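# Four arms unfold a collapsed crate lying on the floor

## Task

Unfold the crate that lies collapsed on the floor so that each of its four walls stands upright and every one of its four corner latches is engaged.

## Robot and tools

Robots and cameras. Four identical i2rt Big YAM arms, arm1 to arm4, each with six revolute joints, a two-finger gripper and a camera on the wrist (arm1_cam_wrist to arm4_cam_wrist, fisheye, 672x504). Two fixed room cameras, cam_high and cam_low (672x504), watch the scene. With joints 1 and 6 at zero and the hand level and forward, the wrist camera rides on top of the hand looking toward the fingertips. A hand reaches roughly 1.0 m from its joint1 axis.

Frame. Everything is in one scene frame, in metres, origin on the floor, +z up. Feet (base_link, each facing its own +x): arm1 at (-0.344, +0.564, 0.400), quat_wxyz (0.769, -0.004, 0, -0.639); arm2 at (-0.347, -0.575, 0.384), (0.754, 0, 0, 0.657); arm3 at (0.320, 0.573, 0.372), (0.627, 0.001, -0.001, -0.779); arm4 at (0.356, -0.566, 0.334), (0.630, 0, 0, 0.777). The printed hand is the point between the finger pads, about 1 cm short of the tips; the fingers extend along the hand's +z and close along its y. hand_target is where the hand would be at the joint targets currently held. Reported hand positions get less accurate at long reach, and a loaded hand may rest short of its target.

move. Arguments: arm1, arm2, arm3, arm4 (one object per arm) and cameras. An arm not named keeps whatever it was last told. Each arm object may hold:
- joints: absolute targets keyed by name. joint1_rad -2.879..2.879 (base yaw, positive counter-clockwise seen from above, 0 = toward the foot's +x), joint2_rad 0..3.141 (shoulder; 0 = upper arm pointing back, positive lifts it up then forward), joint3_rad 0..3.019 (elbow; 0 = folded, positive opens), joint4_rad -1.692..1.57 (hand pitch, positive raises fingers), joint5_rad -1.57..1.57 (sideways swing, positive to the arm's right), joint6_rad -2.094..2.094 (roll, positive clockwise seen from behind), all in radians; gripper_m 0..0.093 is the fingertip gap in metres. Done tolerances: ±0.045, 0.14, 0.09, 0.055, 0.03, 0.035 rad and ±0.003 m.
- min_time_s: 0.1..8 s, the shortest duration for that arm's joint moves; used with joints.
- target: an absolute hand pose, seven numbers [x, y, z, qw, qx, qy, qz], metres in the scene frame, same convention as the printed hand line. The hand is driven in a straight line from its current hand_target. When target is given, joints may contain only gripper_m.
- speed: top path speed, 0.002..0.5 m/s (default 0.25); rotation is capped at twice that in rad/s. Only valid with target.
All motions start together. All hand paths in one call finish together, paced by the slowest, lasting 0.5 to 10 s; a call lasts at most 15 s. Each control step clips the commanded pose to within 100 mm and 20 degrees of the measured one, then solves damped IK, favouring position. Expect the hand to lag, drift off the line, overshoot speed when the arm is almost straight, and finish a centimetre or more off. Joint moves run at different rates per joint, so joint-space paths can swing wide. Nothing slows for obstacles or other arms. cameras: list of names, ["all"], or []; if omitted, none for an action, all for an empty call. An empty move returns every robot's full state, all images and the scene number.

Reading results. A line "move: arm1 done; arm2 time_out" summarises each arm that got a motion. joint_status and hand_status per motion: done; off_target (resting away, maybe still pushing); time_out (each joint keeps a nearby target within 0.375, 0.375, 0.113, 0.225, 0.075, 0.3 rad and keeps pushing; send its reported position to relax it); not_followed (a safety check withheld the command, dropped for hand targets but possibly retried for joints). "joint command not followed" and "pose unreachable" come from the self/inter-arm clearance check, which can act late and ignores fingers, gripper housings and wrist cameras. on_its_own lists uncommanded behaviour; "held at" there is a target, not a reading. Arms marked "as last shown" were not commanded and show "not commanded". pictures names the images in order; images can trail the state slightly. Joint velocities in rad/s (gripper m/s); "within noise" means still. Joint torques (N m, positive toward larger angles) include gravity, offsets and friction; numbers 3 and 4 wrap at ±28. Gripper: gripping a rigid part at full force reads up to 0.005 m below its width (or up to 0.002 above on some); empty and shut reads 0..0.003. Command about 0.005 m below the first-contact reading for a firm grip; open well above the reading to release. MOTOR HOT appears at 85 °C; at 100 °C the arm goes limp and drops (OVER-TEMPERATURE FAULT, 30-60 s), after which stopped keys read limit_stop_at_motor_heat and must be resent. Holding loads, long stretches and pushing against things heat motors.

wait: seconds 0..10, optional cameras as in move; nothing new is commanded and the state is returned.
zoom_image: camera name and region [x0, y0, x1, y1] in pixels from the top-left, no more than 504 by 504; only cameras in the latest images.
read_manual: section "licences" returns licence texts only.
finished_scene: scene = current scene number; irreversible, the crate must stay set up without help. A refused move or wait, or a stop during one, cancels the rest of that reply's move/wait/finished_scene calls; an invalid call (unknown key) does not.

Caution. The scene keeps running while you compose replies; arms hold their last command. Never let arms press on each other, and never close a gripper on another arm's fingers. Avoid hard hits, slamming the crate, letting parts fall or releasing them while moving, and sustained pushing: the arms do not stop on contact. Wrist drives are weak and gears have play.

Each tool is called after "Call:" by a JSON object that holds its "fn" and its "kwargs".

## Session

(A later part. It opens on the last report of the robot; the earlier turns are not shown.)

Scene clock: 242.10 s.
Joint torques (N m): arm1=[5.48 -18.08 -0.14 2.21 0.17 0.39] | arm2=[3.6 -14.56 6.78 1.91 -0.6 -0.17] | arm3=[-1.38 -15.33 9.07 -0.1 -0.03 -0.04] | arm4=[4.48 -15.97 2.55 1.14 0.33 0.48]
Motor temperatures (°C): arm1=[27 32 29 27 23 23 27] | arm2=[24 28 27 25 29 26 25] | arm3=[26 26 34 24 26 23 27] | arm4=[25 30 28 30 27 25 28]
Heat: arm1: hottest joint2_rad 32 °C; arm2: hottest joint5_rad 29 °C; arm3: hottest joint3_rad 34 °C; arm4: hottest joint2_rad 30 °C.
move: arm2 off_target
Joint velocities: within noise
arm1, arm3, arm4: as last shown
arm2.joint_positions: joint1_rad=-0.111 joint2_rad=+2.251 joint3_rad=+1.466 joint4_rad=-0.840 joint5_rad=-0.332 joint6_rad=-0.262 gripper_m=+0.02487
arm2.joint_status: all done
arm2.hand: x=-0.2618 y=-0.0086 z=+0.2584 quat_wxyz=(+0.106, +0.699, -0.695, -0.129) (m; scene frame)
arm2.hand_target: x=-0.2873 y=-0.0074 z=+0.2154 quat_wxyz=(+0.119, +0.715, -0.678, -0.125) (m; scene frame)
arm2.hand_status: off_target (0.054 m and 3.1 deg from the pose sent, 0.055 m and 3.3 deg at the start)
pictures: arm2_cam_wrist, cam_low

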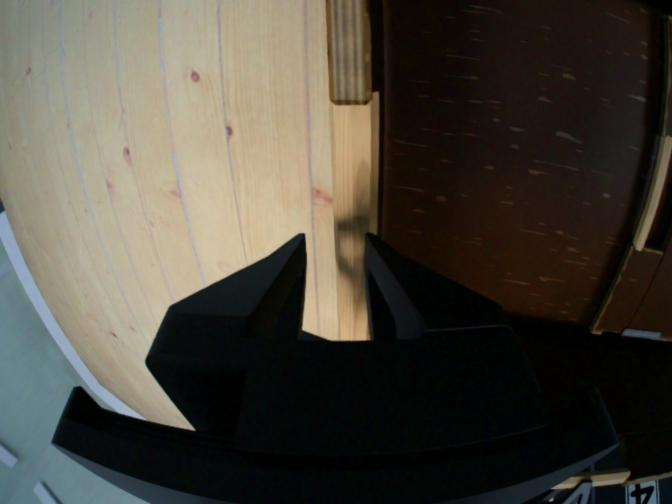

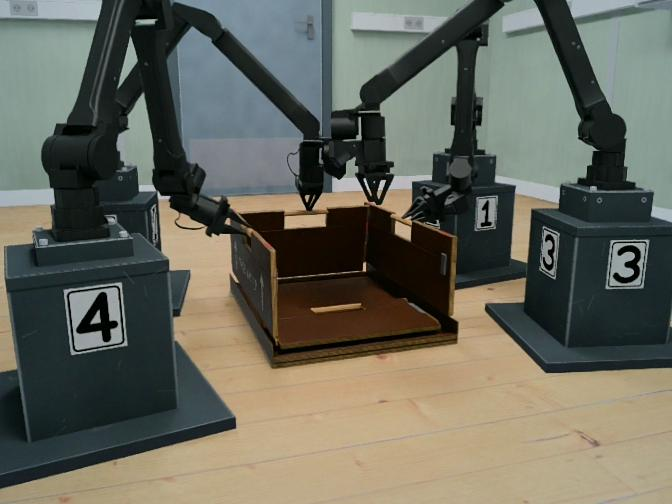

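Call:
{"fn": "move", "kwargs": {"arm2": {"joints": {"gripper_m": 0.045}}, "cameras": ["arm2_cam_wrist", "cam_low"]}}

Scene clock: 248.17 s.
Joint torques (N m): arm1=[4.95 -17.9 -0.09 1.95 0.17 0.44] | arm2=[3.66 -14.74 6.64 1.8 -0.66 -0.17] | arm3=[-1.49 -14.92 8.92 -0.1 -0.05 -0.04] | arm4=[4.48 -16.03 2.55 1.14 0.32 0.48]
Motor temperatures (°C): arm1=[27 32 29 27 23 23 27] | arm2=[24 28 27 25 29 26 25] | arm3=[26 26 34 24 26 23 27] | arm4=[25 30 27 30 27 25 28]
Heat: arm1: hottest joint2_rad 32 °C; arm2: hottest joint5_rad 29 °C; arm3: hottest joint3_rad 34 °C; arm4: hottest joint2_rad 30 °C.
move: arm2 done
Joint velocities: within noise
arm1, arm3, arm4: as last shown
arm2.joint_positions: joint1_rad=-0.111 joint2_rad=+2.252 joint3_rad=+1.467 joint4_rad=-0.837 joint5_rad=-0.331 joint6_rad=-0.262 gripper_m=+0.04478
arm2.joint_status: all done
arm2.hand: x=-0.2613 y=-0.0076 z=+0.2578 quat_wxyz=(+0.105, +0.699, -0.695, -0.129) (m; scene frame)
arm2.hand_target: x=-0.2875 y=-0.0078 z=+0.2151 quat_wxyz=(+0.120, +0.715, -0.678, -0.125) (m; scene frame)
arm2.hand_status: not commanded
pictures: arm2_cam_wrist, cam_low

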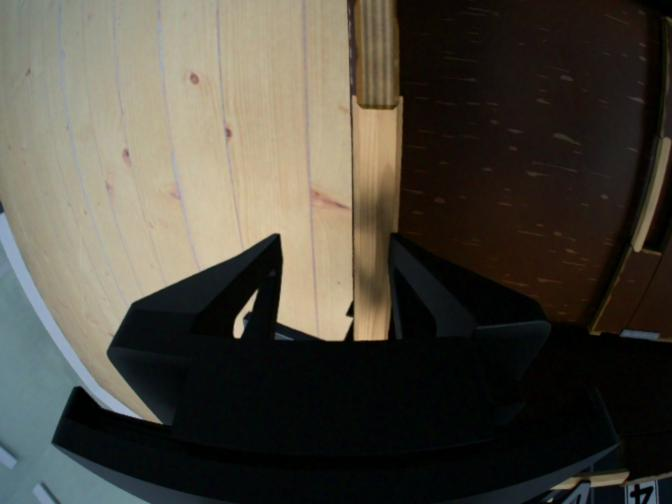

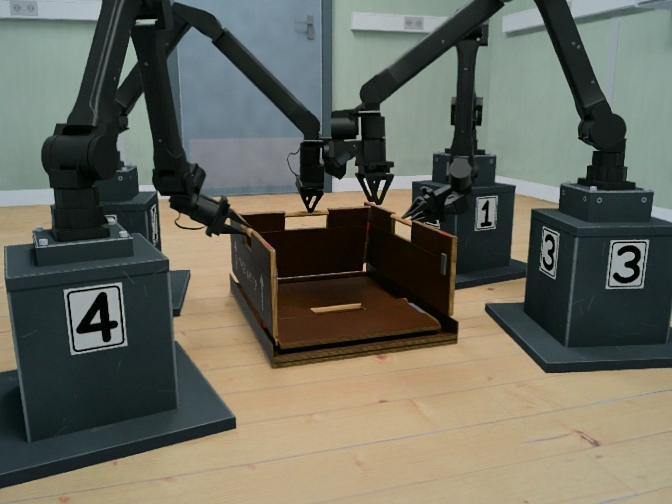

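Call:
{"fn": "move", "kwargs": {"arm3": {"target": [-0.13, 0.15, 0.30, 0.0569, 0.8784, 0.1081, -0.4621], "speed": 0.3, "joints": {"gripper_m": 0.0}}, "cameras": ["arm3_cam_wrist", "cam_high", "cam_low"]}}

Scene clock: 278.17 s.
Joint torques (N m): arm1=[5.25 -17.38 -0.12 2.26 0.18 0.37] | arm2=[3.72 -14.74 6.65 1.78 -0.65 -0.17] | arm3=[-0.97 -14.51 4.67 2.69 0.53 0.16] | arm4=[4.48 -16.03 2.55 1.13 0.33 0.48]
Motor temperatures (°C): arm1=[27 32 28 27 23 23 27] | arm2=[24 28 26 25 28 26 25] | arm3=[26 26 34 24 26 23 27] | arm4=[25 30 27 30 27 25 29]
Heat: arm1: hottest joint2_rad 32 °C; arm2: hottest joint2_rad 28 °C; arm3: hottest joint3_rad 34 °C; arm4: hottest joint2_rad 30 °C.
move: arm3 off_target
Joint velocities: within noise
arm1, arm2, arm4: as last shown
arm2.joint_positions: joint1_rad=-0.111 joint2_rad=+2.252 joint3_rad=+1.467 joint4_rad=-0.837 joint5_rad=-0.331 joint6_rad=-0.262 gripper_m=+0.04486
arm3.joint_positions: joint1_rad=-0.448 joint2_rad=+2.081 joint3_rad=+0.978 joint4_rad=+0.390 joint5_rad=+0.508 joint6_rad=+0.395 gripper_m=+0.00050
arm3.joint_status: all done
arm3.hand: x=-0.1217 y=+0.1458 z=+0.3092 quat_wxyz=(-0.063, -0.879, -0.122, +0.457) (m; scene frame)
arm3.hand_target: x=-0.1267 y=+0.1500 z=+0.2980 quat_wxyz=(-0.060, -0.880, -0.112, +0.457) (m; scene frame)
arm3.hand_status: off_target (0.013 m and 1.8 deg from the pose sent, 0.268 m and 91.6 deg at the start)
pictures: arm3_cam_wrist, cam_high, cam_low

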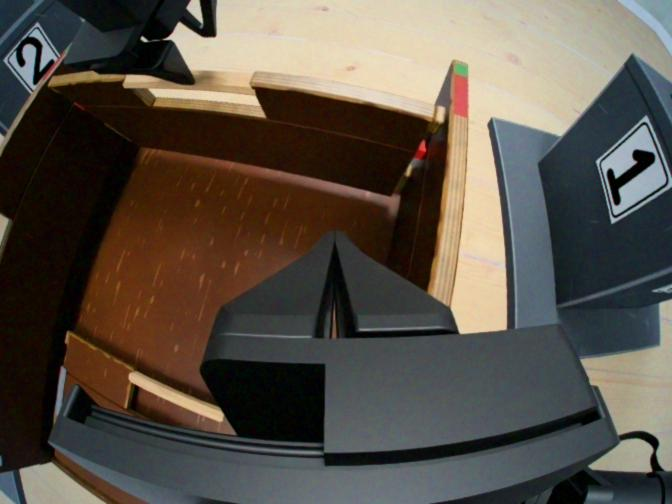

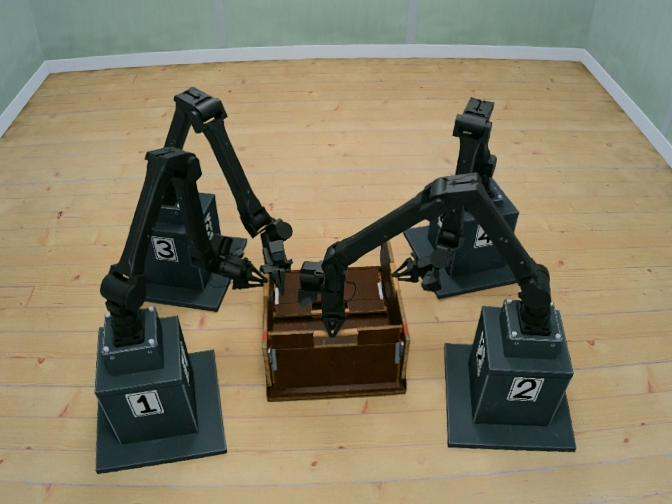

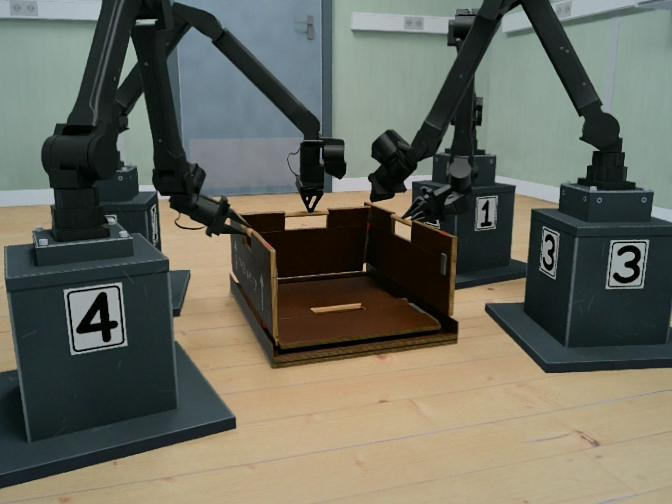

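Call:
{"fn": "move", "kwargs": {"arm3": {"target": [-0.25, 0.145, 0.213, 0.0569, 0.8784, 0.1081, -0.4621], "speed": 0.12, "joints": {"gripper_m": 0.0}}, "cameras": ["arm3_cam_wrist", "cam_high", "arm2_cam_wrist"]}}

Scene clock: 283.10 s.
Joint torques (N m): arm1=[5.48 -18.2 -0.27 1.96 0.15 0.4] | arm2=[1.08 -22.36 5.78 0.39 -0.48 -0.13] | arm3=[-1.49 -13.8 7.1 2.33 -0.07 0.16] | arm4=[4.48 -15.97 2.55 1.14 0.33 0.48]
Motor temperatures (°C): arm1=[27 32 28 27 23 23 27] | arm2=[24 28 26 25 28 26 25] | arm3=[26 26 34 24 26 23 27] | arm4=[25 30 27 30 27 25 29]
Heat: arm1: hottest joint2_rad 32 °C; arm2: hottest joint2_rad 28 °C; arm3: hottest joint3_rad 34 °C; arm4: hottest joint2_rad 30 °C.
move: arm3 off_target
Joint velocities: within noise
arm1, arm4: as last shown
arm1.joint_positions: joint1_rad=+0.843 joint2_rad=+2.317 joint3_rad=+0.769 joint4_rad=+0.692 joint5_rad=+0.902 joint6_rad=-0.857 gripper_m=+0.01653
arm1.hand_target: x=-0.0074 y=+0.2346 z=+0.2427 quat_wxyz=(+0.000, +0.000, -0.857, +0.515) (m; scene frame)
arm2.joint_positions: joint1_rad=-0.082 joint2_rad=+2.341 joint3_rad=+1.473 joint4_rad=-0.800 joint5_rad=-0.335 joint6_rad=-0.274 gripper_m=+0.04489
arm2.joint_status: not commanded
arm2.hand: x=-0.2814 y=-0.0179 z=+0.2106 quat_wxyz=(+0.126, +0.710, -0.682, -0.118) (m; scene frame)
arm2.hand_target: x=-0.2874 y=-0.0073 z=+0.2155 quat_wxyz=(+0.119, +0.718, -0.675, -0.126) (m; scene frame)
arm2.hand_status: not commanded
arm3.joint_positions: joint1_rad=-0.601 joint2_rad=+2.343 joint3_rad=+1.271 joint4_rad=+0.439 joint5_rad=+0.422 joint6_rad=+0.292 gripper_m=+0.00050
arm3.joint_status: all done
arm3.hand: x=-0.2424 y=+0.1431 z=+0.2510 quat_wxyz=(-0.059, -0.871, -0.107, +0.475) (m; scene frame)
arm3.hand_target: x=-0.2468 y=+0.1489 z=+0.2148 quat_wxyz=(-0.055, -0.878, -0.105, +0.463) (m; scene frame)
arm3.hand_status: off_target (0.039 m and 1.7 deg from the pose sent, 0.160 m and 1.8 deg at the start)
pictures: arm2_cam_wrist, arm3_cam_wrist, cam_high

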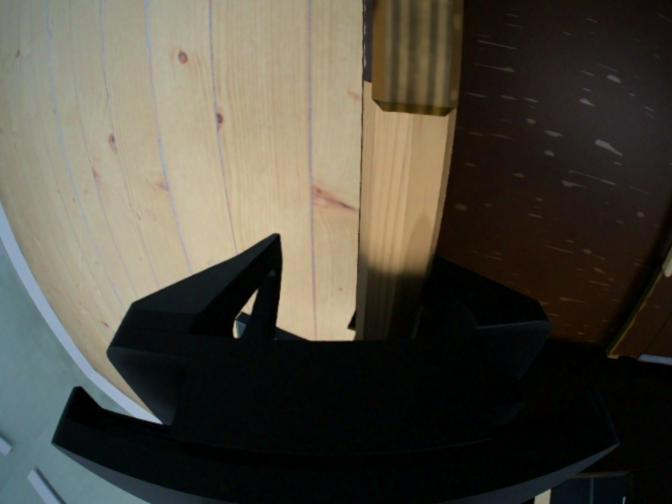

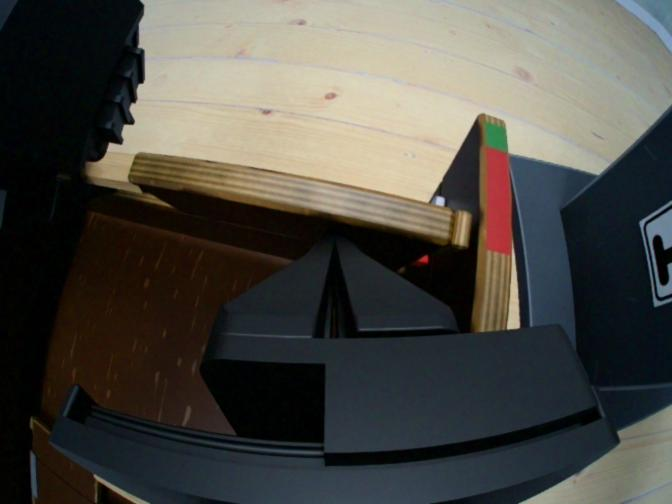

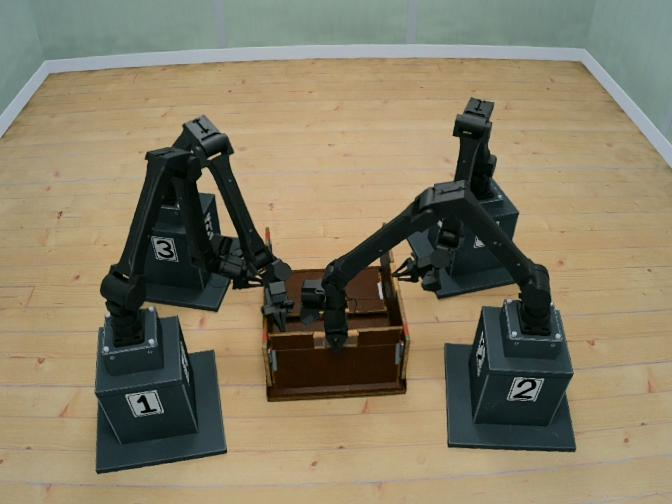

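Call:
{"fn": "move", "kwargs": {"arm2": {"joints": {"gripper_m": 0.012}}, "cameras": ["arm2_cam_wrist", "arm3_cam_wrist"]}}

Scene clock: 287.73 s.
Joint torques (N m): arm1=[4.66 -18.14 -0.17 2 0.18 0.36] | arm2=[1.79 -22.71 5.74 0.27 -0.64 -0.01] | arm3=[-1.08 -14.27 6.64 2.39 -0.09 0.12] | arm4=[4.48 -15.97 2.55 1.13 0.33 0.48]
Motor temperatures (°C): arm1=[27 32 28 27 23 23 27] | arm2=[24 28 26 25 28 26 25] | arm3=[26 26 34 24 26 23 27] | arm4=[25 30 27 30 27 25 29]
Heat: arm1: hottest joint2_rad 32 °C; arm2: hottest joint2_rad 28 °C; arm3: hottest joint3_rad 34 °C; arm4: hottest joint2_rad 30 °C.
move: arm2 done
Joint velocities: within noise
arm1, arm4: as last shown
arm2.joint_positions: joint1_rad=-0.089 joint2_rad=+2.346 joint3_rad=+1.473 joint4_rad=-0.788 joint5_rad=-0.331 joint6_rad=-0.285 gripper_m=+0.01442
arm2.joint_status: all done
arm2.hand: x=-0.2760 y=-0.0171 z=+0.2076 quat_wxyz=(+0.121, +0.712, -0.681, -0.119) (m; scene frame)
arm2.hand_target: x=-0.2868 y=-0.0052 z=+0.2152 quat_wxyz=(+0.115, +0.718, -0.674, -0.128) (m; scene frame)
arm2.hand_status: not commanded
arm3.joint_positions: joint1_rad=-0.604 joint2_rad=+2.346 joint3_rad=+1.280 joint4_rad=+0.439 joint5_rad=+0.422 joint6_rad=+0.292 gripper_m=+0.00050
arm3.joint_status: not commanded
arm3.hand: x=-0.2463 y=+0.1424 z=+0.2523 quat_wxyz=(-0.060, -0.870, -0.105, +0.477) (m; scene frame)
arm3.hand_target: x=-0.2476 y=+0.1485 z=+0.2156 quat_wxyz=(-0.055, -0.878, -0.105, +0.464) (m; scene frame)
arm3.hand_status: not commanded
pictures: arm2_cam_wrist, arm3_cam_wrist

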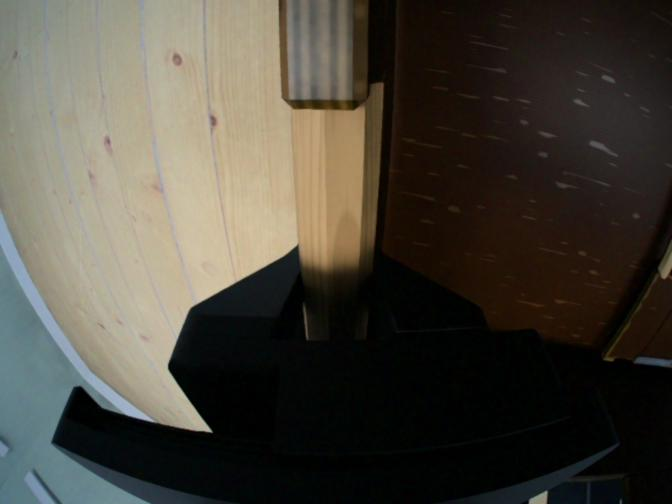

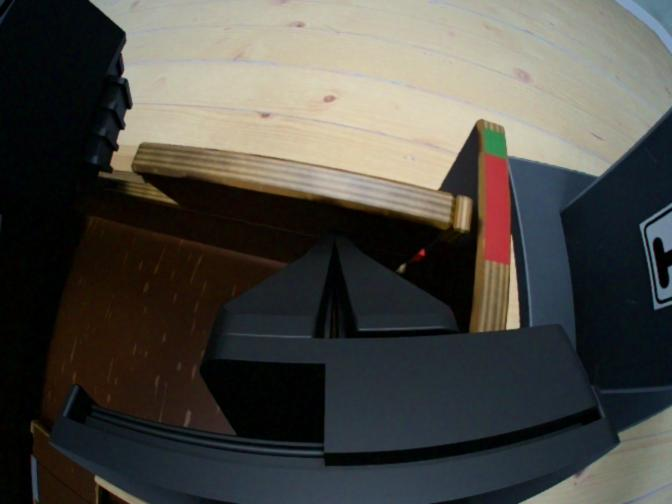

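Call:
{"fn": "move", "kwargs": {"arm2": {"target": [-0.32, -0.005, 0.213, 0.1195, 0.7144, -0.6779, -0.1259], "speed": 0.1}, "arm3": {"target": [-0.295, 0.147, 0.225, 0.0569, 0.8784, 0.1081, -0.4621], "speed": 0.1}, "cameras": ["arm2_cam_wrist", "arm3_cam_wrist", "cam_high"]}}

Scene clock: 290.83 s.
Joint torques (N m): arm1=[5.42 -17.61 -0.24 1.92 0.15 0.42] | arm2=[2.2 -22.3 5.37 0.92 -0.76 0.26] | arm3=[-1.55 -15.74 8.2 1.43 -0.03 0.06] | arm4=[4.48 -15.97 2.55 1.14 0.32 0.48]
Motor temperatures (°C): arm1=[27 32 28 27 23 23 27] | arm2=[24 29 26 25 28 26 25] | arm3=[26 26 33 24 26 23 27] | arm4=[25 30 27 30 27 25 29]
Heat: arm1: hottest joint2_rad 32 °C; arm2: hottest joint2_rad 29 °C; arm3: hottest joint3_rad 33 °C; arm4: hottest joint2_rad 30 °C.
move: arm2 off_target; arm3 off_target
Joint velocities: within noise
arm1, arm4: as last shown
arm2.joint_positions: joint1_rad=-0.039 joint2_rad=+2.338 joint3_rad=+1.459 joint4_rad=-0.789 joint5_rad=-0.334 joint6_rad=-0.240 gripper_m=+0.01400
arm2.joint_status: not commanded
arm2.hand: x=-0.3058 y=-0.0194 z=+0.2088 quat_wxyz=(+0.130, +0.713, -0.679, -0.113) (m; scene frame)
arm2.hand_target: x=-0.3203 y=-0.0074 z=+0.2133 quat_wxyz=(+0.123, +0.714, -0.678, -0.124) (m; scene frame)
arm2.hand_status: off_target (0.021 m and 2.0 deg from the pose sent, 0.046 m and 0.9 deg at the start)
arm3.joint_positions: joint1_rad=-0.644 joint2_rad=+2.377 joint3_rad=+1.371 joint4_rad=+0.381 joint5_rad=+0.370 joint6_rad=+0.262 gripper_m=+0.00050
arm3.joint_status: not commanded
arm3.hand: x=-0.2799 y=+0.1398 z=+0.2523 quat_wxyz=(-0.065, -0.872, -0.113, +0.471) (m; scene frame)
arm3.hand_target: x=-0.2883 y=+0.1433 z=+0.2253 quat_wxyz=(-0.059, -0.878, -0.113, +0.461) (m; scene frame)
arm3.hand_status: off_target (0.032 m and 1.6 deg from the pose sent, 0.056 m and 2.0 deg at the start)
pictures: arm2_cam_wrist, arm3_cam_wrist, cam_high

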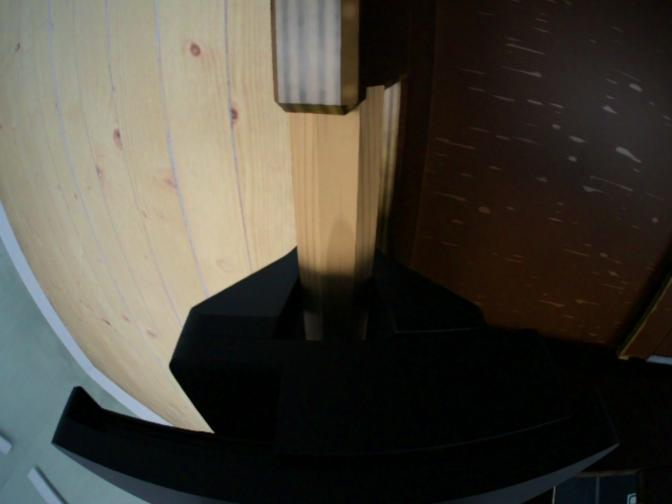

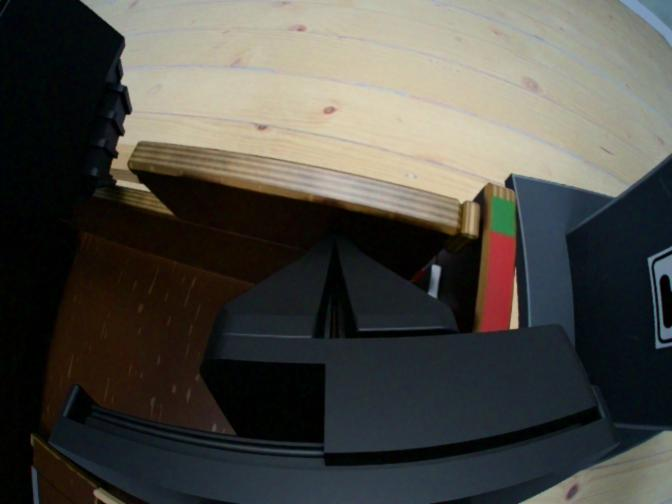

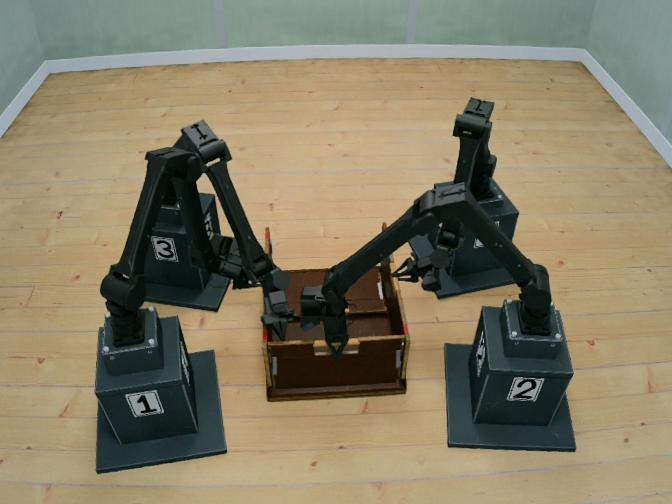

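Call:
{"fn": "zoom_image", "kwargs": {"camera": "arm3_cam_wrist", "region": [380, 160, 540, 340]}}

Call:
{"fn": "zoom_image", "kwargs": {"camera": "cam_high", "region": [250, 310, 350, 410]}}

Call:
{"fn": "zoom_image", "kwargs": {"camera": "cam_high", "region": [330, 310, 430, 410]}}

Scaled by 2.800 from the camera's 672x504 image, which has a finer 960x720 frame.

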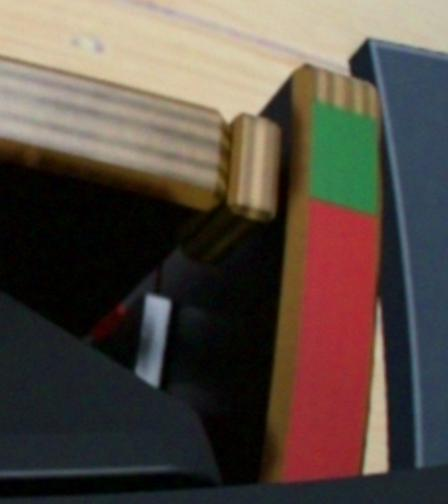

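Scaled by 5.040 from the camera's 672x504 image, which has a finer 960x720 frame.

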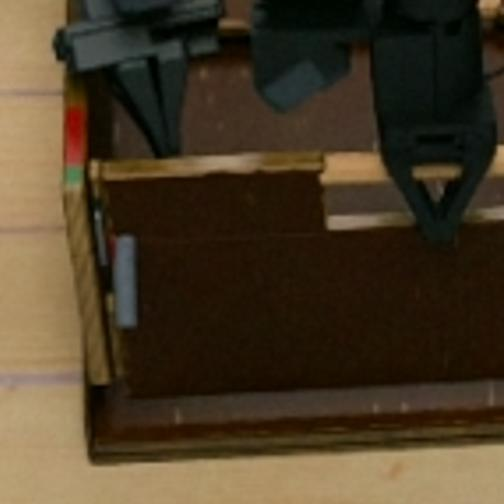

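Scaled by 5.040 from the camera's 672x504 image, which has a finer 960x720 frame.

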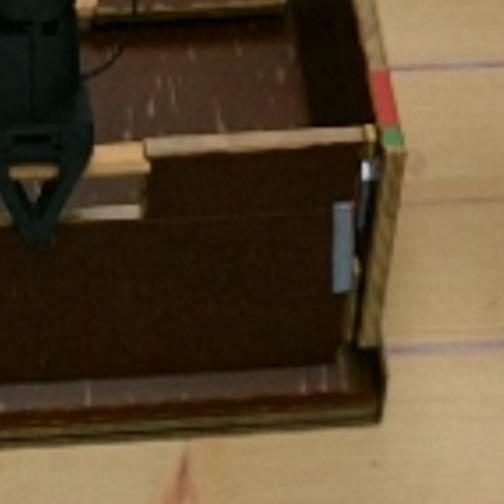

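Call:
{"fn": "move", "kwargs": {"arm2": {"target": [-0.345, -0.006, 0.21, 0.1195, 0.7144, -0.6779, -0.1259], "speed": 0.08}, "arm3": {"target": [-0.325, 0.147, 0.225, 0.0569, 0.8784, 0.1081, -0.4621], "speed": 0.08}, "cameras": ["arm2_cam_wrist", "arm3_cam_wrist", "cam_high"]}}

Call:
{"fn": "zoom_image", "kwargs": {"camera": "arm3_cam_wrist", "region": [380, 160, 540, 340]}}

Call:
{"fn": "zoom_image", "kwargs": {"camera": "cam_high", "region": [330, 310, 430, 410]}}

Scene clock: 294.67 s.
Joint torques (N m): arm1=[5.3 -17.61 -0.05 2.22 0.18 0.39] | arm2=[4.89 -22.07 4.78 1.62 -1.1 0.58] | arm3=[-4.01 -14.33 11.28 2.26 -0.17 0.17] | arm4=[4.48 -15.97 2.55 1.14 0.33 0.48]
Motor temperatures (°C): arm1=[27 32 28 27 23 23 27] | arm2=[24 28 26 25 28 26 25] | arm3=[26 26 33 24 26 23 27] | arm4=[25 30 27 30 27 25 29]
Heat: arm1: hottest joint2_rad 32 °C; arm2: hottest joint2_rad 28 °C; arm3: hottest joint3_rad 33 °C; arm4: hottest joint2_rad 30 °C.
move: arm2 off_target; arm3 off_target
Joint velocities: within noise
arm1.joint_positions: joint1_rad=+0.843 joint2_rad=+2.317 joint3_rad=+0.769 joint4_rad=+0.692 joint5_rad=+0.902 joint6_rad=-0.857 gripper_m=+0.01653
arm1.joint_status: not commanded
arm1.hand: x=-0.0251 y=+0.2101 z=+0.2434 quat_wxyz=(+0.025, -0.017, -0.855, +0.518) (m; scene frame)
arm1.hand_target: x=-0.0074 y=+0.2346 z=+0.2427 quat_wxyz=(+0.000, +0.000, -0.857, +0.515) (m; scene frame)
arm1.hand_status: not commanded
arm2.joint_positions: joint1_rad=-0.028 joint2_rad=+2.334 joint3_rad=+1.449 joint4_rad=-0.771 joint5_rad=-0.328 joint6_rad=-0.225 gripper_m=+0.01395
arm2.joint_status: not commanded
arm2.hand: x=-0.3108 y=-0.0192 z=+0.2081 quat_wxyz=(+0.125, +0.713, -0.681, -0.112) (m; scene frame)
arm2.hand_target: x=-0.3437 y=-0.0071 z=+0.2101 quat_wxyz=(+0.121, +0.715, -0.678, -0.125) (m; scene frame)
arm2.hand_status: off_target (0.037 m and 1.8 deg from the pose sent, 0.041 m and 2.0 deg at the start)
arm3.joint_positions: joint1_rad=-0.653 joint2_rad=+2.384 joint3_rad=+1.401 joint4_rad=+0.327 joint5_rad=+0.351 joint6_rad=+0.236 gripper_m=+0.00050
arm3.joint_status: not commanded
arm3.hand: x=-0.2861 y=+0.1395 z=+0.2482 quat_wxyz=(-0.057, -0.878, -0.129, +0.458) (m; scene frame)
arm3.hand_target: x=-0.3190 y=+0.1505 z=+0.2266 quat_wxyz=(-0.057, -0.878, -0.108, +0.462) (m; scene frame)
arm3.hand_status: off_target (0.046 m and 2.4 deg from the pose sent, 0.053 m and 1.6 deg at the start)
arm4.joint_positions: joint1_rad=+0.881 joint2_rad=+2.116 joint3_rad=+0.813 joint4_rad=+0.423 joint5_rad=+0.919 joint6_rad=-0.823 gripper_m=+0.01623
arm4.joint_status: not commanded
arm4.hand: x=-0.0153 y=-0.2153 z=+0.2467 quat_wxyz=(-0.516, +0.857, -0.005, +0.012) (m; scene frame)
arm4.hand_target: x=-0.0213 y=-0.2315 z=+0.2467 quat_wxyz=(-0.515, +0.857, +0.001, +0.001) (m; scene frame)
arm4.hand_status: not commanded
pictures: arm2_cam_wrist, arm3_cam_wrist, cam_high

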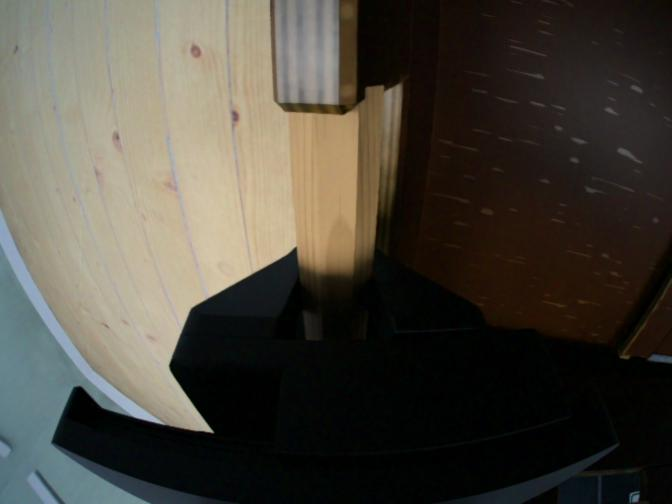

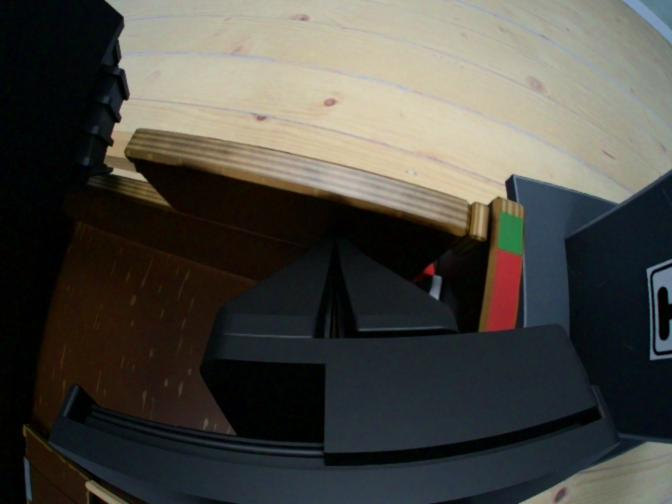

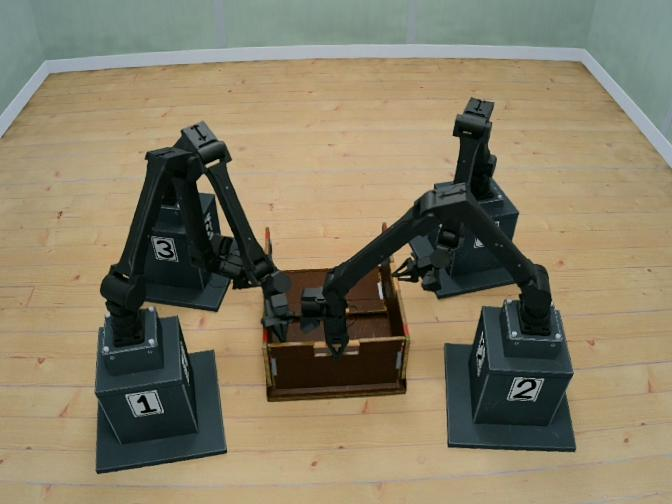

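Scaled by 2.800 from the camera's 672x504 image, which has a finer 960x720 frame.

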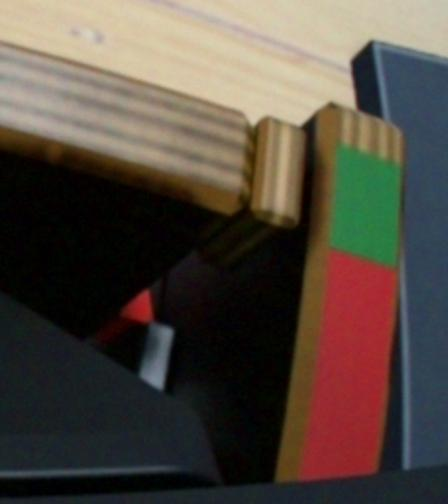

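Scaled by 5.040 from the camera's 672x504 image, which has a finer 960x720 frame.

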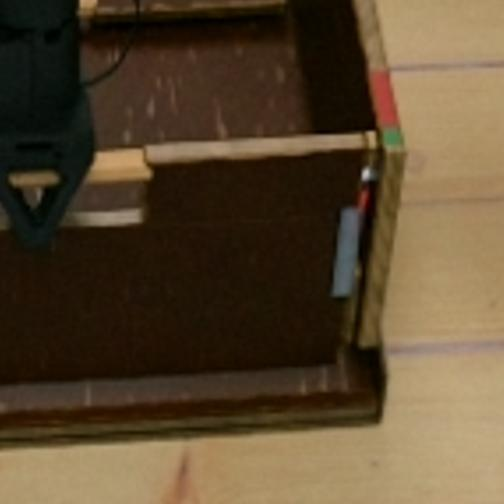

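Call:
{"fn": "move", "kwargs": {"arm3": {"target": [-0.10, 0.147, 0.33, 0.0569, 0.8784, 0.1081, -0.4621], "speed": 0.2}, "arm2": {"target": [-0.30, -0.006, 0.21, 0.1195, 0.7144, -0.6779, -0.1259], "speed": 0.05}, "cameras": ["arm3_cam_wrist", "cam_high", "arm4_cam_wrist"]}}

Call:
{"fn": "zoom_image", "kwargs": {"camera": "arm3_cam_wrist", "region": [340, 60, 500, 220]}}

Call:
{"fn": "zoom_image", "kwargs": {"camera": "cam_high", "region": [330, 310, 430, 410]}}

Call:
{"fn": "zoom_image", "kwargs": {"camera": "cam_high", "region": [250, 310, 350, 410]}}

Scene clock: 301.87 s.
Joint torques (N m): arm1=[5.3 -17.9 -0.03 2.04 0.17 0.38] | arm2=[-0.79 -20.89 6.87 0.17 -0.74 -0.16] | arm3=[-0.09 -16.91 3.36 1.42 0.47 0.11] | arm4=[4.48 -16.03 2.55 1.13 0.33 0.47]
Motor temperatures (°C): arm1=[27 32 28 27 23 23 27] | arm2=[24 29 26 25 28 26 25] | arm3=[26 27 34 24 26 23 27] | arm4=[25 30 27 30 27 25 29]
Heat: arm1: hottest joint2_rad 32 °C; arm2: hottest joint2_rad 29 °C; arm3: hottest joint3_rad 34 °C; arm4: hottest joint2_rad 30 °C.
move: arm2 off_target; arm3 done
Joint velocities: within noise
arm1: as last shown
arm1.hand_target: x=-0.0075 y=+0.2344 z=+0.2427 quat_wxyz=(+0.000, +0.000, -0.857, +0.515) (m; scene frame)
arm2.joint_positions: joint1_rad=-0.032 joint2_rad=+2.334 joint3_rad=+1.450 joint4_rad=-0.772 joint5_rad=-0.332 joint6_rad=-0.231 gripper_m=+0.01394
arm2.joint_status: not commanded
arm2.hand: x=-0.3089 y=-0.0187 z=+0.2088 quat_wxyz=(+0.126, +0.713, -0.680, -0.114) (m; scene frame)
arm2.hand_target: x=-0.3039 y=-0.0061 z=+0.2102 quat_wxyz=(+0.120, +0.714, -0.678, -0.125) (m; scene frame)
arm2.hand_status: off_target (0.016 m and 1.5 deg from the pose sent, 0.017 m and 1.8 deg at the start)
arm3.joint_positions: joint1_rad=-0.423 joint2_rad=+2.022 joint3_rad=+0.947 joint4_rad=+0.361 joint5_rad=+0.554 joint6_rad=+0.429 gripper_m=+0.00047
arm3.joint_status: not commanded
arm3.hand: x=-0.1097 y=+0.1485 z=+0.3303 quat_wxyz=(-0.058, -0.876, -0.108, +0.466) (m; scene frame)
arm3.hand_target: x=-0.1048 y=+0.1514 z=+0.3310 quat_wxyz=(-0.056, -0.879, -0.107, +0.462) (m; scene frame)
arm3.hand_status: done (0.010 m and 0.5 deg from the pose sent, 0.203 m and 2.4 deg at the start)
arm4.joint_positions: joint1_rad=+0.881 joint2_rad=+2.116 joint3_rad=+0.814 joint4_rad=+0.423 joint5_rad=+0.919 joint6_rad=-0.823 gripper_m=+0.01623
arm4.joint_status: not commanded
arm4.hand: x=-0.0160 y=-0.2149 z=+0.2470 quat_wxyz=(-0.516, +0.856, -0.005, +0.012) (m; scene frame)
arm4.hand_target: x=-0.0220 y=-0.2312 z=+0.2470 quat_wxyz=(-0.515, +0.857, +0.001, +0.000) (m; scene frame)
arm4.hand_status: not commanded
pictures: arm3_cam_wrist, arm4_cam_wrist, cam_high

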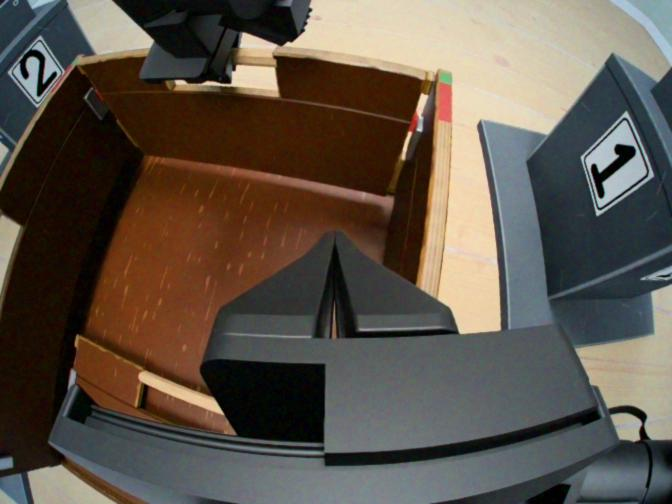

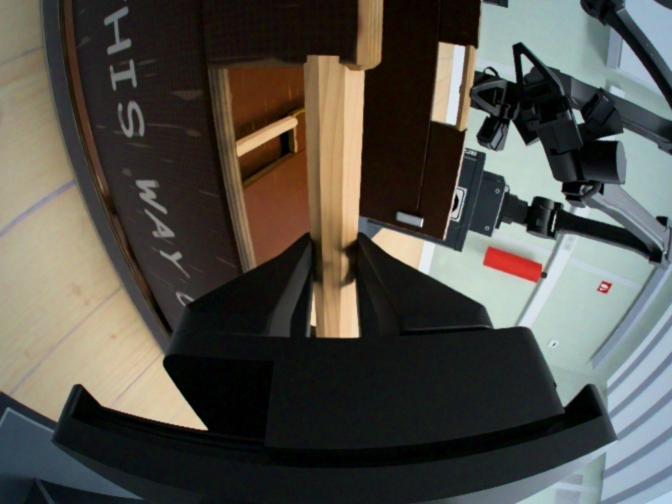

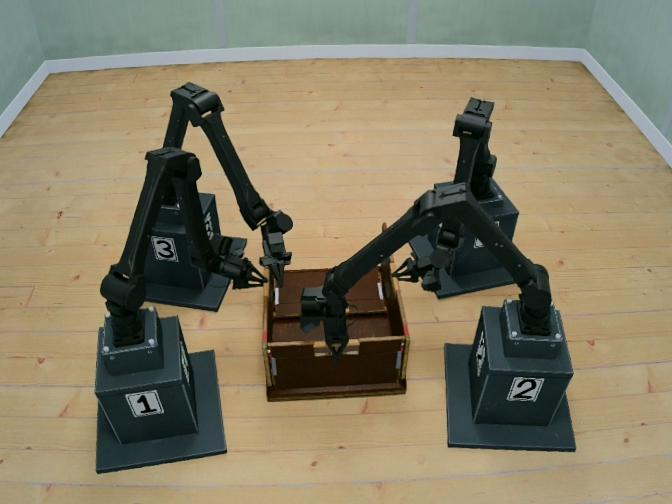

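Scaled by 3.150 from the camera's 672x504 image, which has a finer 960x720 frame.

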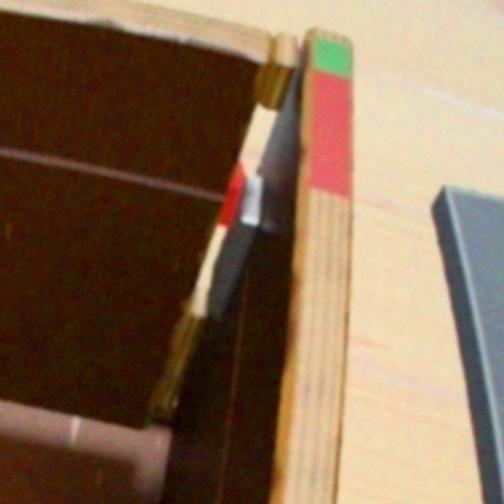

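Scaled by 5.040 from the camera's 672x504 image, which has a finer 960x720 frame.

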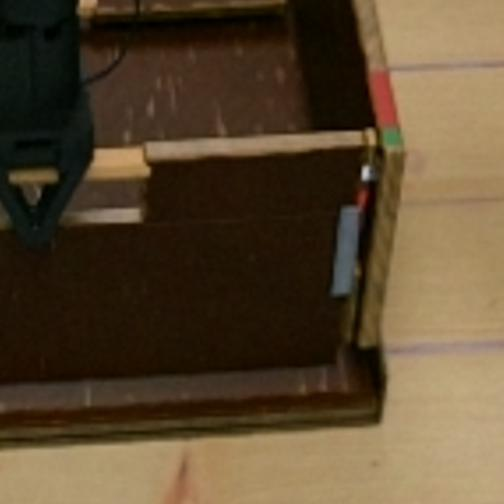

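Scaled by 5.040 from the camera's 672x504 image, which has a finer 960x720 frame.

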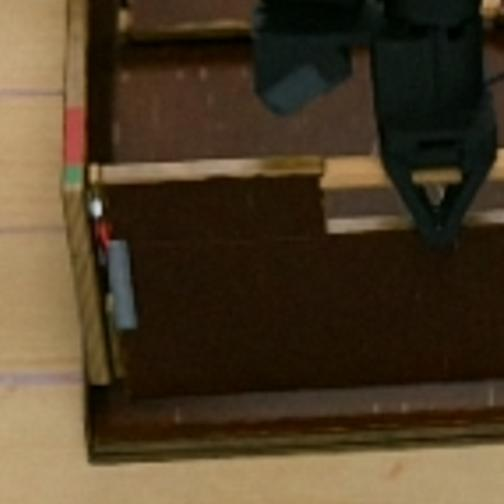

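Call:
{"fn": "move", "kwargs": {"arm3": {"target": [0.026, -0.018, 0.16, 0, 0.6915, 0.7224, 0], "speed": 0.3, "joints": {"gripper_m": 0.05}}, "arm2": {"target": [-0.282, -0.006, 0.21, 0.1195, 0.7144, -0.6779, -0.1259], "speed": 0.05}, "cameras": ["arm3_cam_wrist", "cam_high", "arm2_cam_wrist"]}}

Scene clock: 318.77 s.
Joint torques (N m): arm1=[4.72 -17.79 -0.05 2.1 0.19 0.41] | arm2=[-3.43 -20.78 7.36 -0.08 -0.17 -0.53] | arm3=[0.09 -18.61 8.38 -0.2 0 -0.07] | arm4=[4.48 -16.03 2.55 1.14 0.33 0.47]
Motor temperatures (°C): arm1=[27 32 28 27 23 23 27] | arm2=[24 29 26 25 28 26 26] | arm3=[26 26 32 24 26 23 27] | arm4=[25 30 27 30 27 25 29]
Heat: arm1: hottest joint2_rad 32 °C; arm2: hottest joint2_rad 29 °C; arm3: hottest joint3_rad 32 °C; arm4: hottest joint2_rad 30 °C.
move: arm2 off_target; arm3 off_target
Joint velocities: within noise
arm1: as last shown
arm2.joint_positions: joint1_rad=-0.036 joint2_rad=+2.337 joint3_rad=+1.456 joint4_rad=-0.785 joint5_rad=-0.343 joint6_rad=-0.237 gripper_m=+0.01392
arm2.joint_status: not commanded
arm2.hand: x=-0.3090 y=-0.0191 z=+0.2094 quat_wxyz=(+0.132, +0.713, -0.679, -0.117) (m; scene frame)
arm2.hand_target: x=-0.2852 y=-0.0067 z=+0.2107 quat_wxyz=(+0.120, +0.715, -0.677, -0.126) (m; scene frame)
arm2.hand_status: off_target (0.030 m and 1.8 deg from the pose sent, 0.030 m and 1.5 deg at the start)
arm3.joint_positions: joint1_rad=-0.251 joint2_rad=+2.495 joint3_rad=+1.771 joint4_rad=-0.833 joint5_rad=+0.012 joint6_rad=-0.487 gripper_m=+0.04989
arm3.joint_status: all done
arm3.hand: x=+0.0238 y=-0.0099 z=+0.1741 quat_wxyz=(+0.003, -0.700, -0.714, +0.008) (m; scene frame)
arm3.hand_target: x=+0.0264 y=-0.0165 z=+0.1612 quat_wxyz=(+0.003, -0.694, -0.720, +0.003) (m; scene frame)
arm3.hand_status: off_target (0.016 m and 1.7 deg from the pose sent, 0.274 m and 93.7 deg at the start)
arm4.joint_positions: joint1_rad=+0.881 joint2_rad=+2.116 joint3_rad=+0.813 joint4_rad=+0.423 joint5_rad=+0.919 joint6_rad=-0.823 gripper_m=+0.01623
arm4.joint_status: not commanded
arm4.hand: x=-0.0153 y=-0.2153 z=+0.2467 quat_wxyz=(-0.516, +0.857, -0.005, +0.012) (m; scene frame)
arm4.hand_target: x=-0.0213 y=-0.2315 z=+0.2467 quat_wxyz=(-0.515, +0.857, +0.001, +0.001) (m; scene frame)
arm4.hand_status: not commanded
pictures: arm2_cam_wrist, arm3_cam_wrist, cam_high

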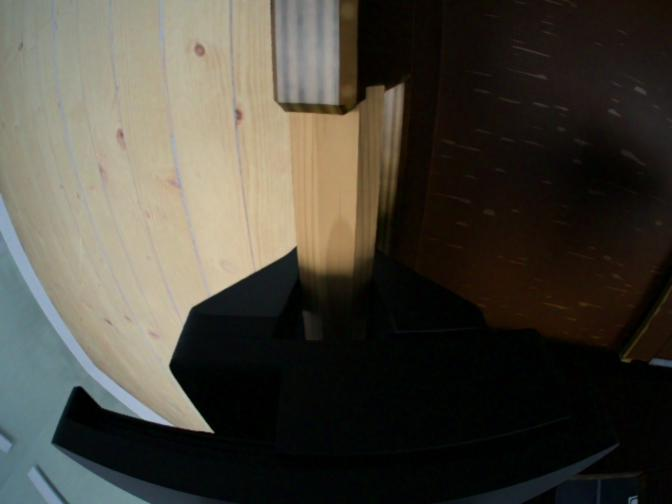

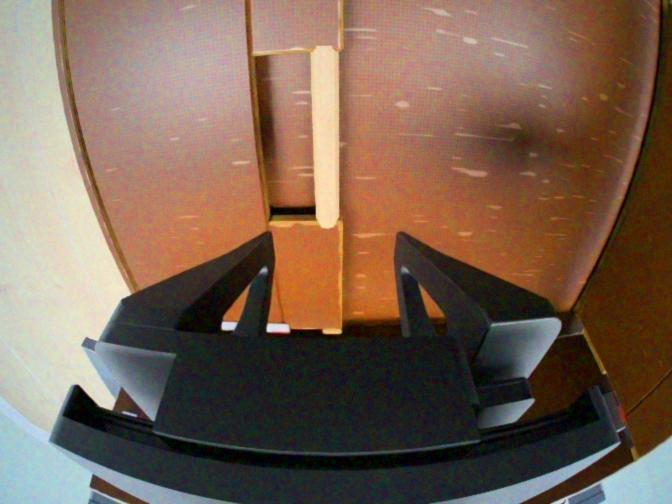

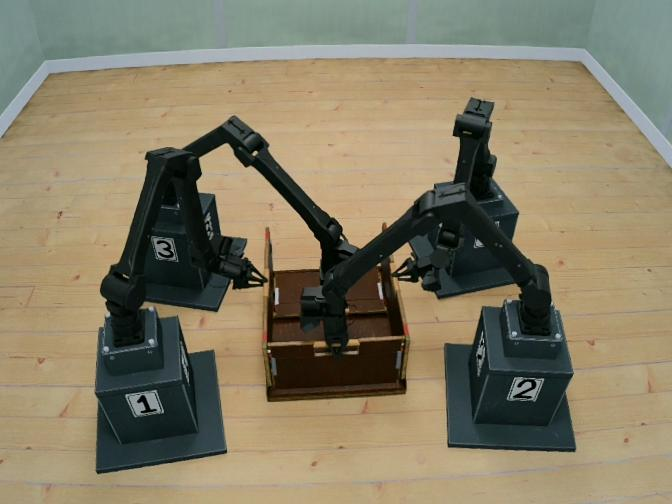

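Call:
{"fn": "move", "kwargs": {"arm3": {"target": [0.026, -0.020, 0.030, 0, 0.6915, 0.7224, 0], "speed": 0.15, "joints": {"gripper_m": 0.05}}, "cameras": ["arm3_cam_wrist"]}}

Scene clock: 328.33 s.
Joint torques (N m): arm1=[5.25 -17.61 -0.25 2.04 0.16 0.39] | arm2=[-3.37 -20.78 7.39 -0.08 -0.18 -0.53] | arm3=[0.44 -19.55 7.35 0.54 -0.06 -0.03] | arm4=[4.54 -15.97 2.55 1.14 0.33 0.47]
Motor temperatures (°C): arm1=[27 32 28 27 23 23 27] | arm2=[24 29 26 25 28 26 26] | arm3=[26 27 33 24 26 23 27] | arm4=[25 30 27 30 27 25 29]
Heat: arm1: hottest joint2_rad 32 °C; arm2: hottest joint2_rad 29 °C; arm3: hottest joint3_rad 33 °C; arm4: hottest joint2_rad 30 °C.
move: arm3 off_target
Joint velocities: within noise
arm1, arm2, arm4: as last shown
arm3.joint_positions: joint1_rad=-0.255 joint2_rad=+2.776 joint3_rad=+1.947 joint4_rad=-0.747 joint5_rad=+0.006 joint6_rad=-0.494 gripper_m=+0.04989
arm3.joint_status: all done
arm3.hand: x=+0.0223 y=-0.0115 z=+0.0438 quat_wxyz=(+0.003, -0.698, -0.716, -0.002) (m; scene frame)
arm3.hand_target: x=+0.0250 y=-0.0173 z=+0.0309 quat_wxyz=(+0.000, -0.692, -0.721, +0.000) (m; scene frame)
arm3.hand_status: off_target (0.017 m and 1.2 deg from the pose sent, 0.145 m and 1.7 deg at the start)
pictures: arm3_cam_wrist

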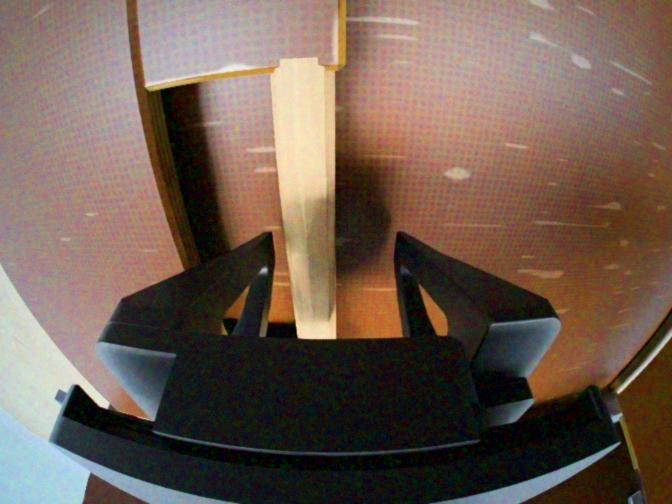

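Call:
{"fn": "move", "kwargs": {"arm3": {"target": [0.037, -0.018, 0.018, 0, 0.6915, 0.7224, 0], "speed": 0.1, "joints": {"gripper_m": 0.045}}, "cameras": ["arm3_cam_wrist"]}}

Scene clock: 331.40 s.
Joint torques (N m): arm1=[5.25 -17.38 -0.05 2.19 0.17 0.36] | arm2=[-3.43 -20.84 7.38 -0.08 -0.17 -0.53] | arm3=[0.38 -19.25 6.86 0.8 -0.02 0.08] | arm4=[4.48 -15.97 2.56 1.14 0.33 0.47]
Motor temperatures (°C): arm1=[27 32 28 27 23 23 27] | arm2=[24 30 26 25 28 26 26] | arm3=[26 27 33 24 26 23 27] | arm4=[25 30 27 30 27 25 29]
Heat: arm1: hottest joint2_rad 32 °C; arm2: hottest joint2_rad 30 °C; arm3: hottest joint3_rad 33 °C; arm4: hottest joint2_rad 30 °C.
move: arm3 off_target
Joint velocities: within noise
arm1, arm2, arm4: as last shown
arm3.joint_positions: joint1_rad=-0.233 joint2_rad=+2.788 joint3_rad=+1.947 joint4_rad=-0.730 joint5_rad=+0.005 joint6_rad=-0.494 gripper_m=+0.04513
arm3.joint_status: all done
arm3.hand: x=+0.0359 y=-0.0166 z=+0.0360 quat_wxyz=(+0.001, -0.691, -0.723, +0.000) (m; scene frame)
arm3.hand_target: x=+0.0425 y=-0.0197 z=+0.0187 quat_wxyz=(-0.001, -0.688, -0.725, +0.000) (m; scene frame)
arm3.hand_status: off_target (0.018 m and 0.2 deg from the pose sent, 0.030 m and 1.2 deg at the start)
pictures: arm3_cam_wrist

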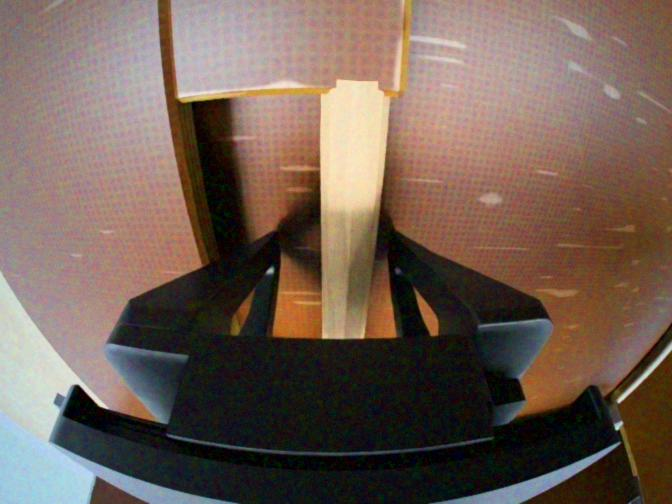

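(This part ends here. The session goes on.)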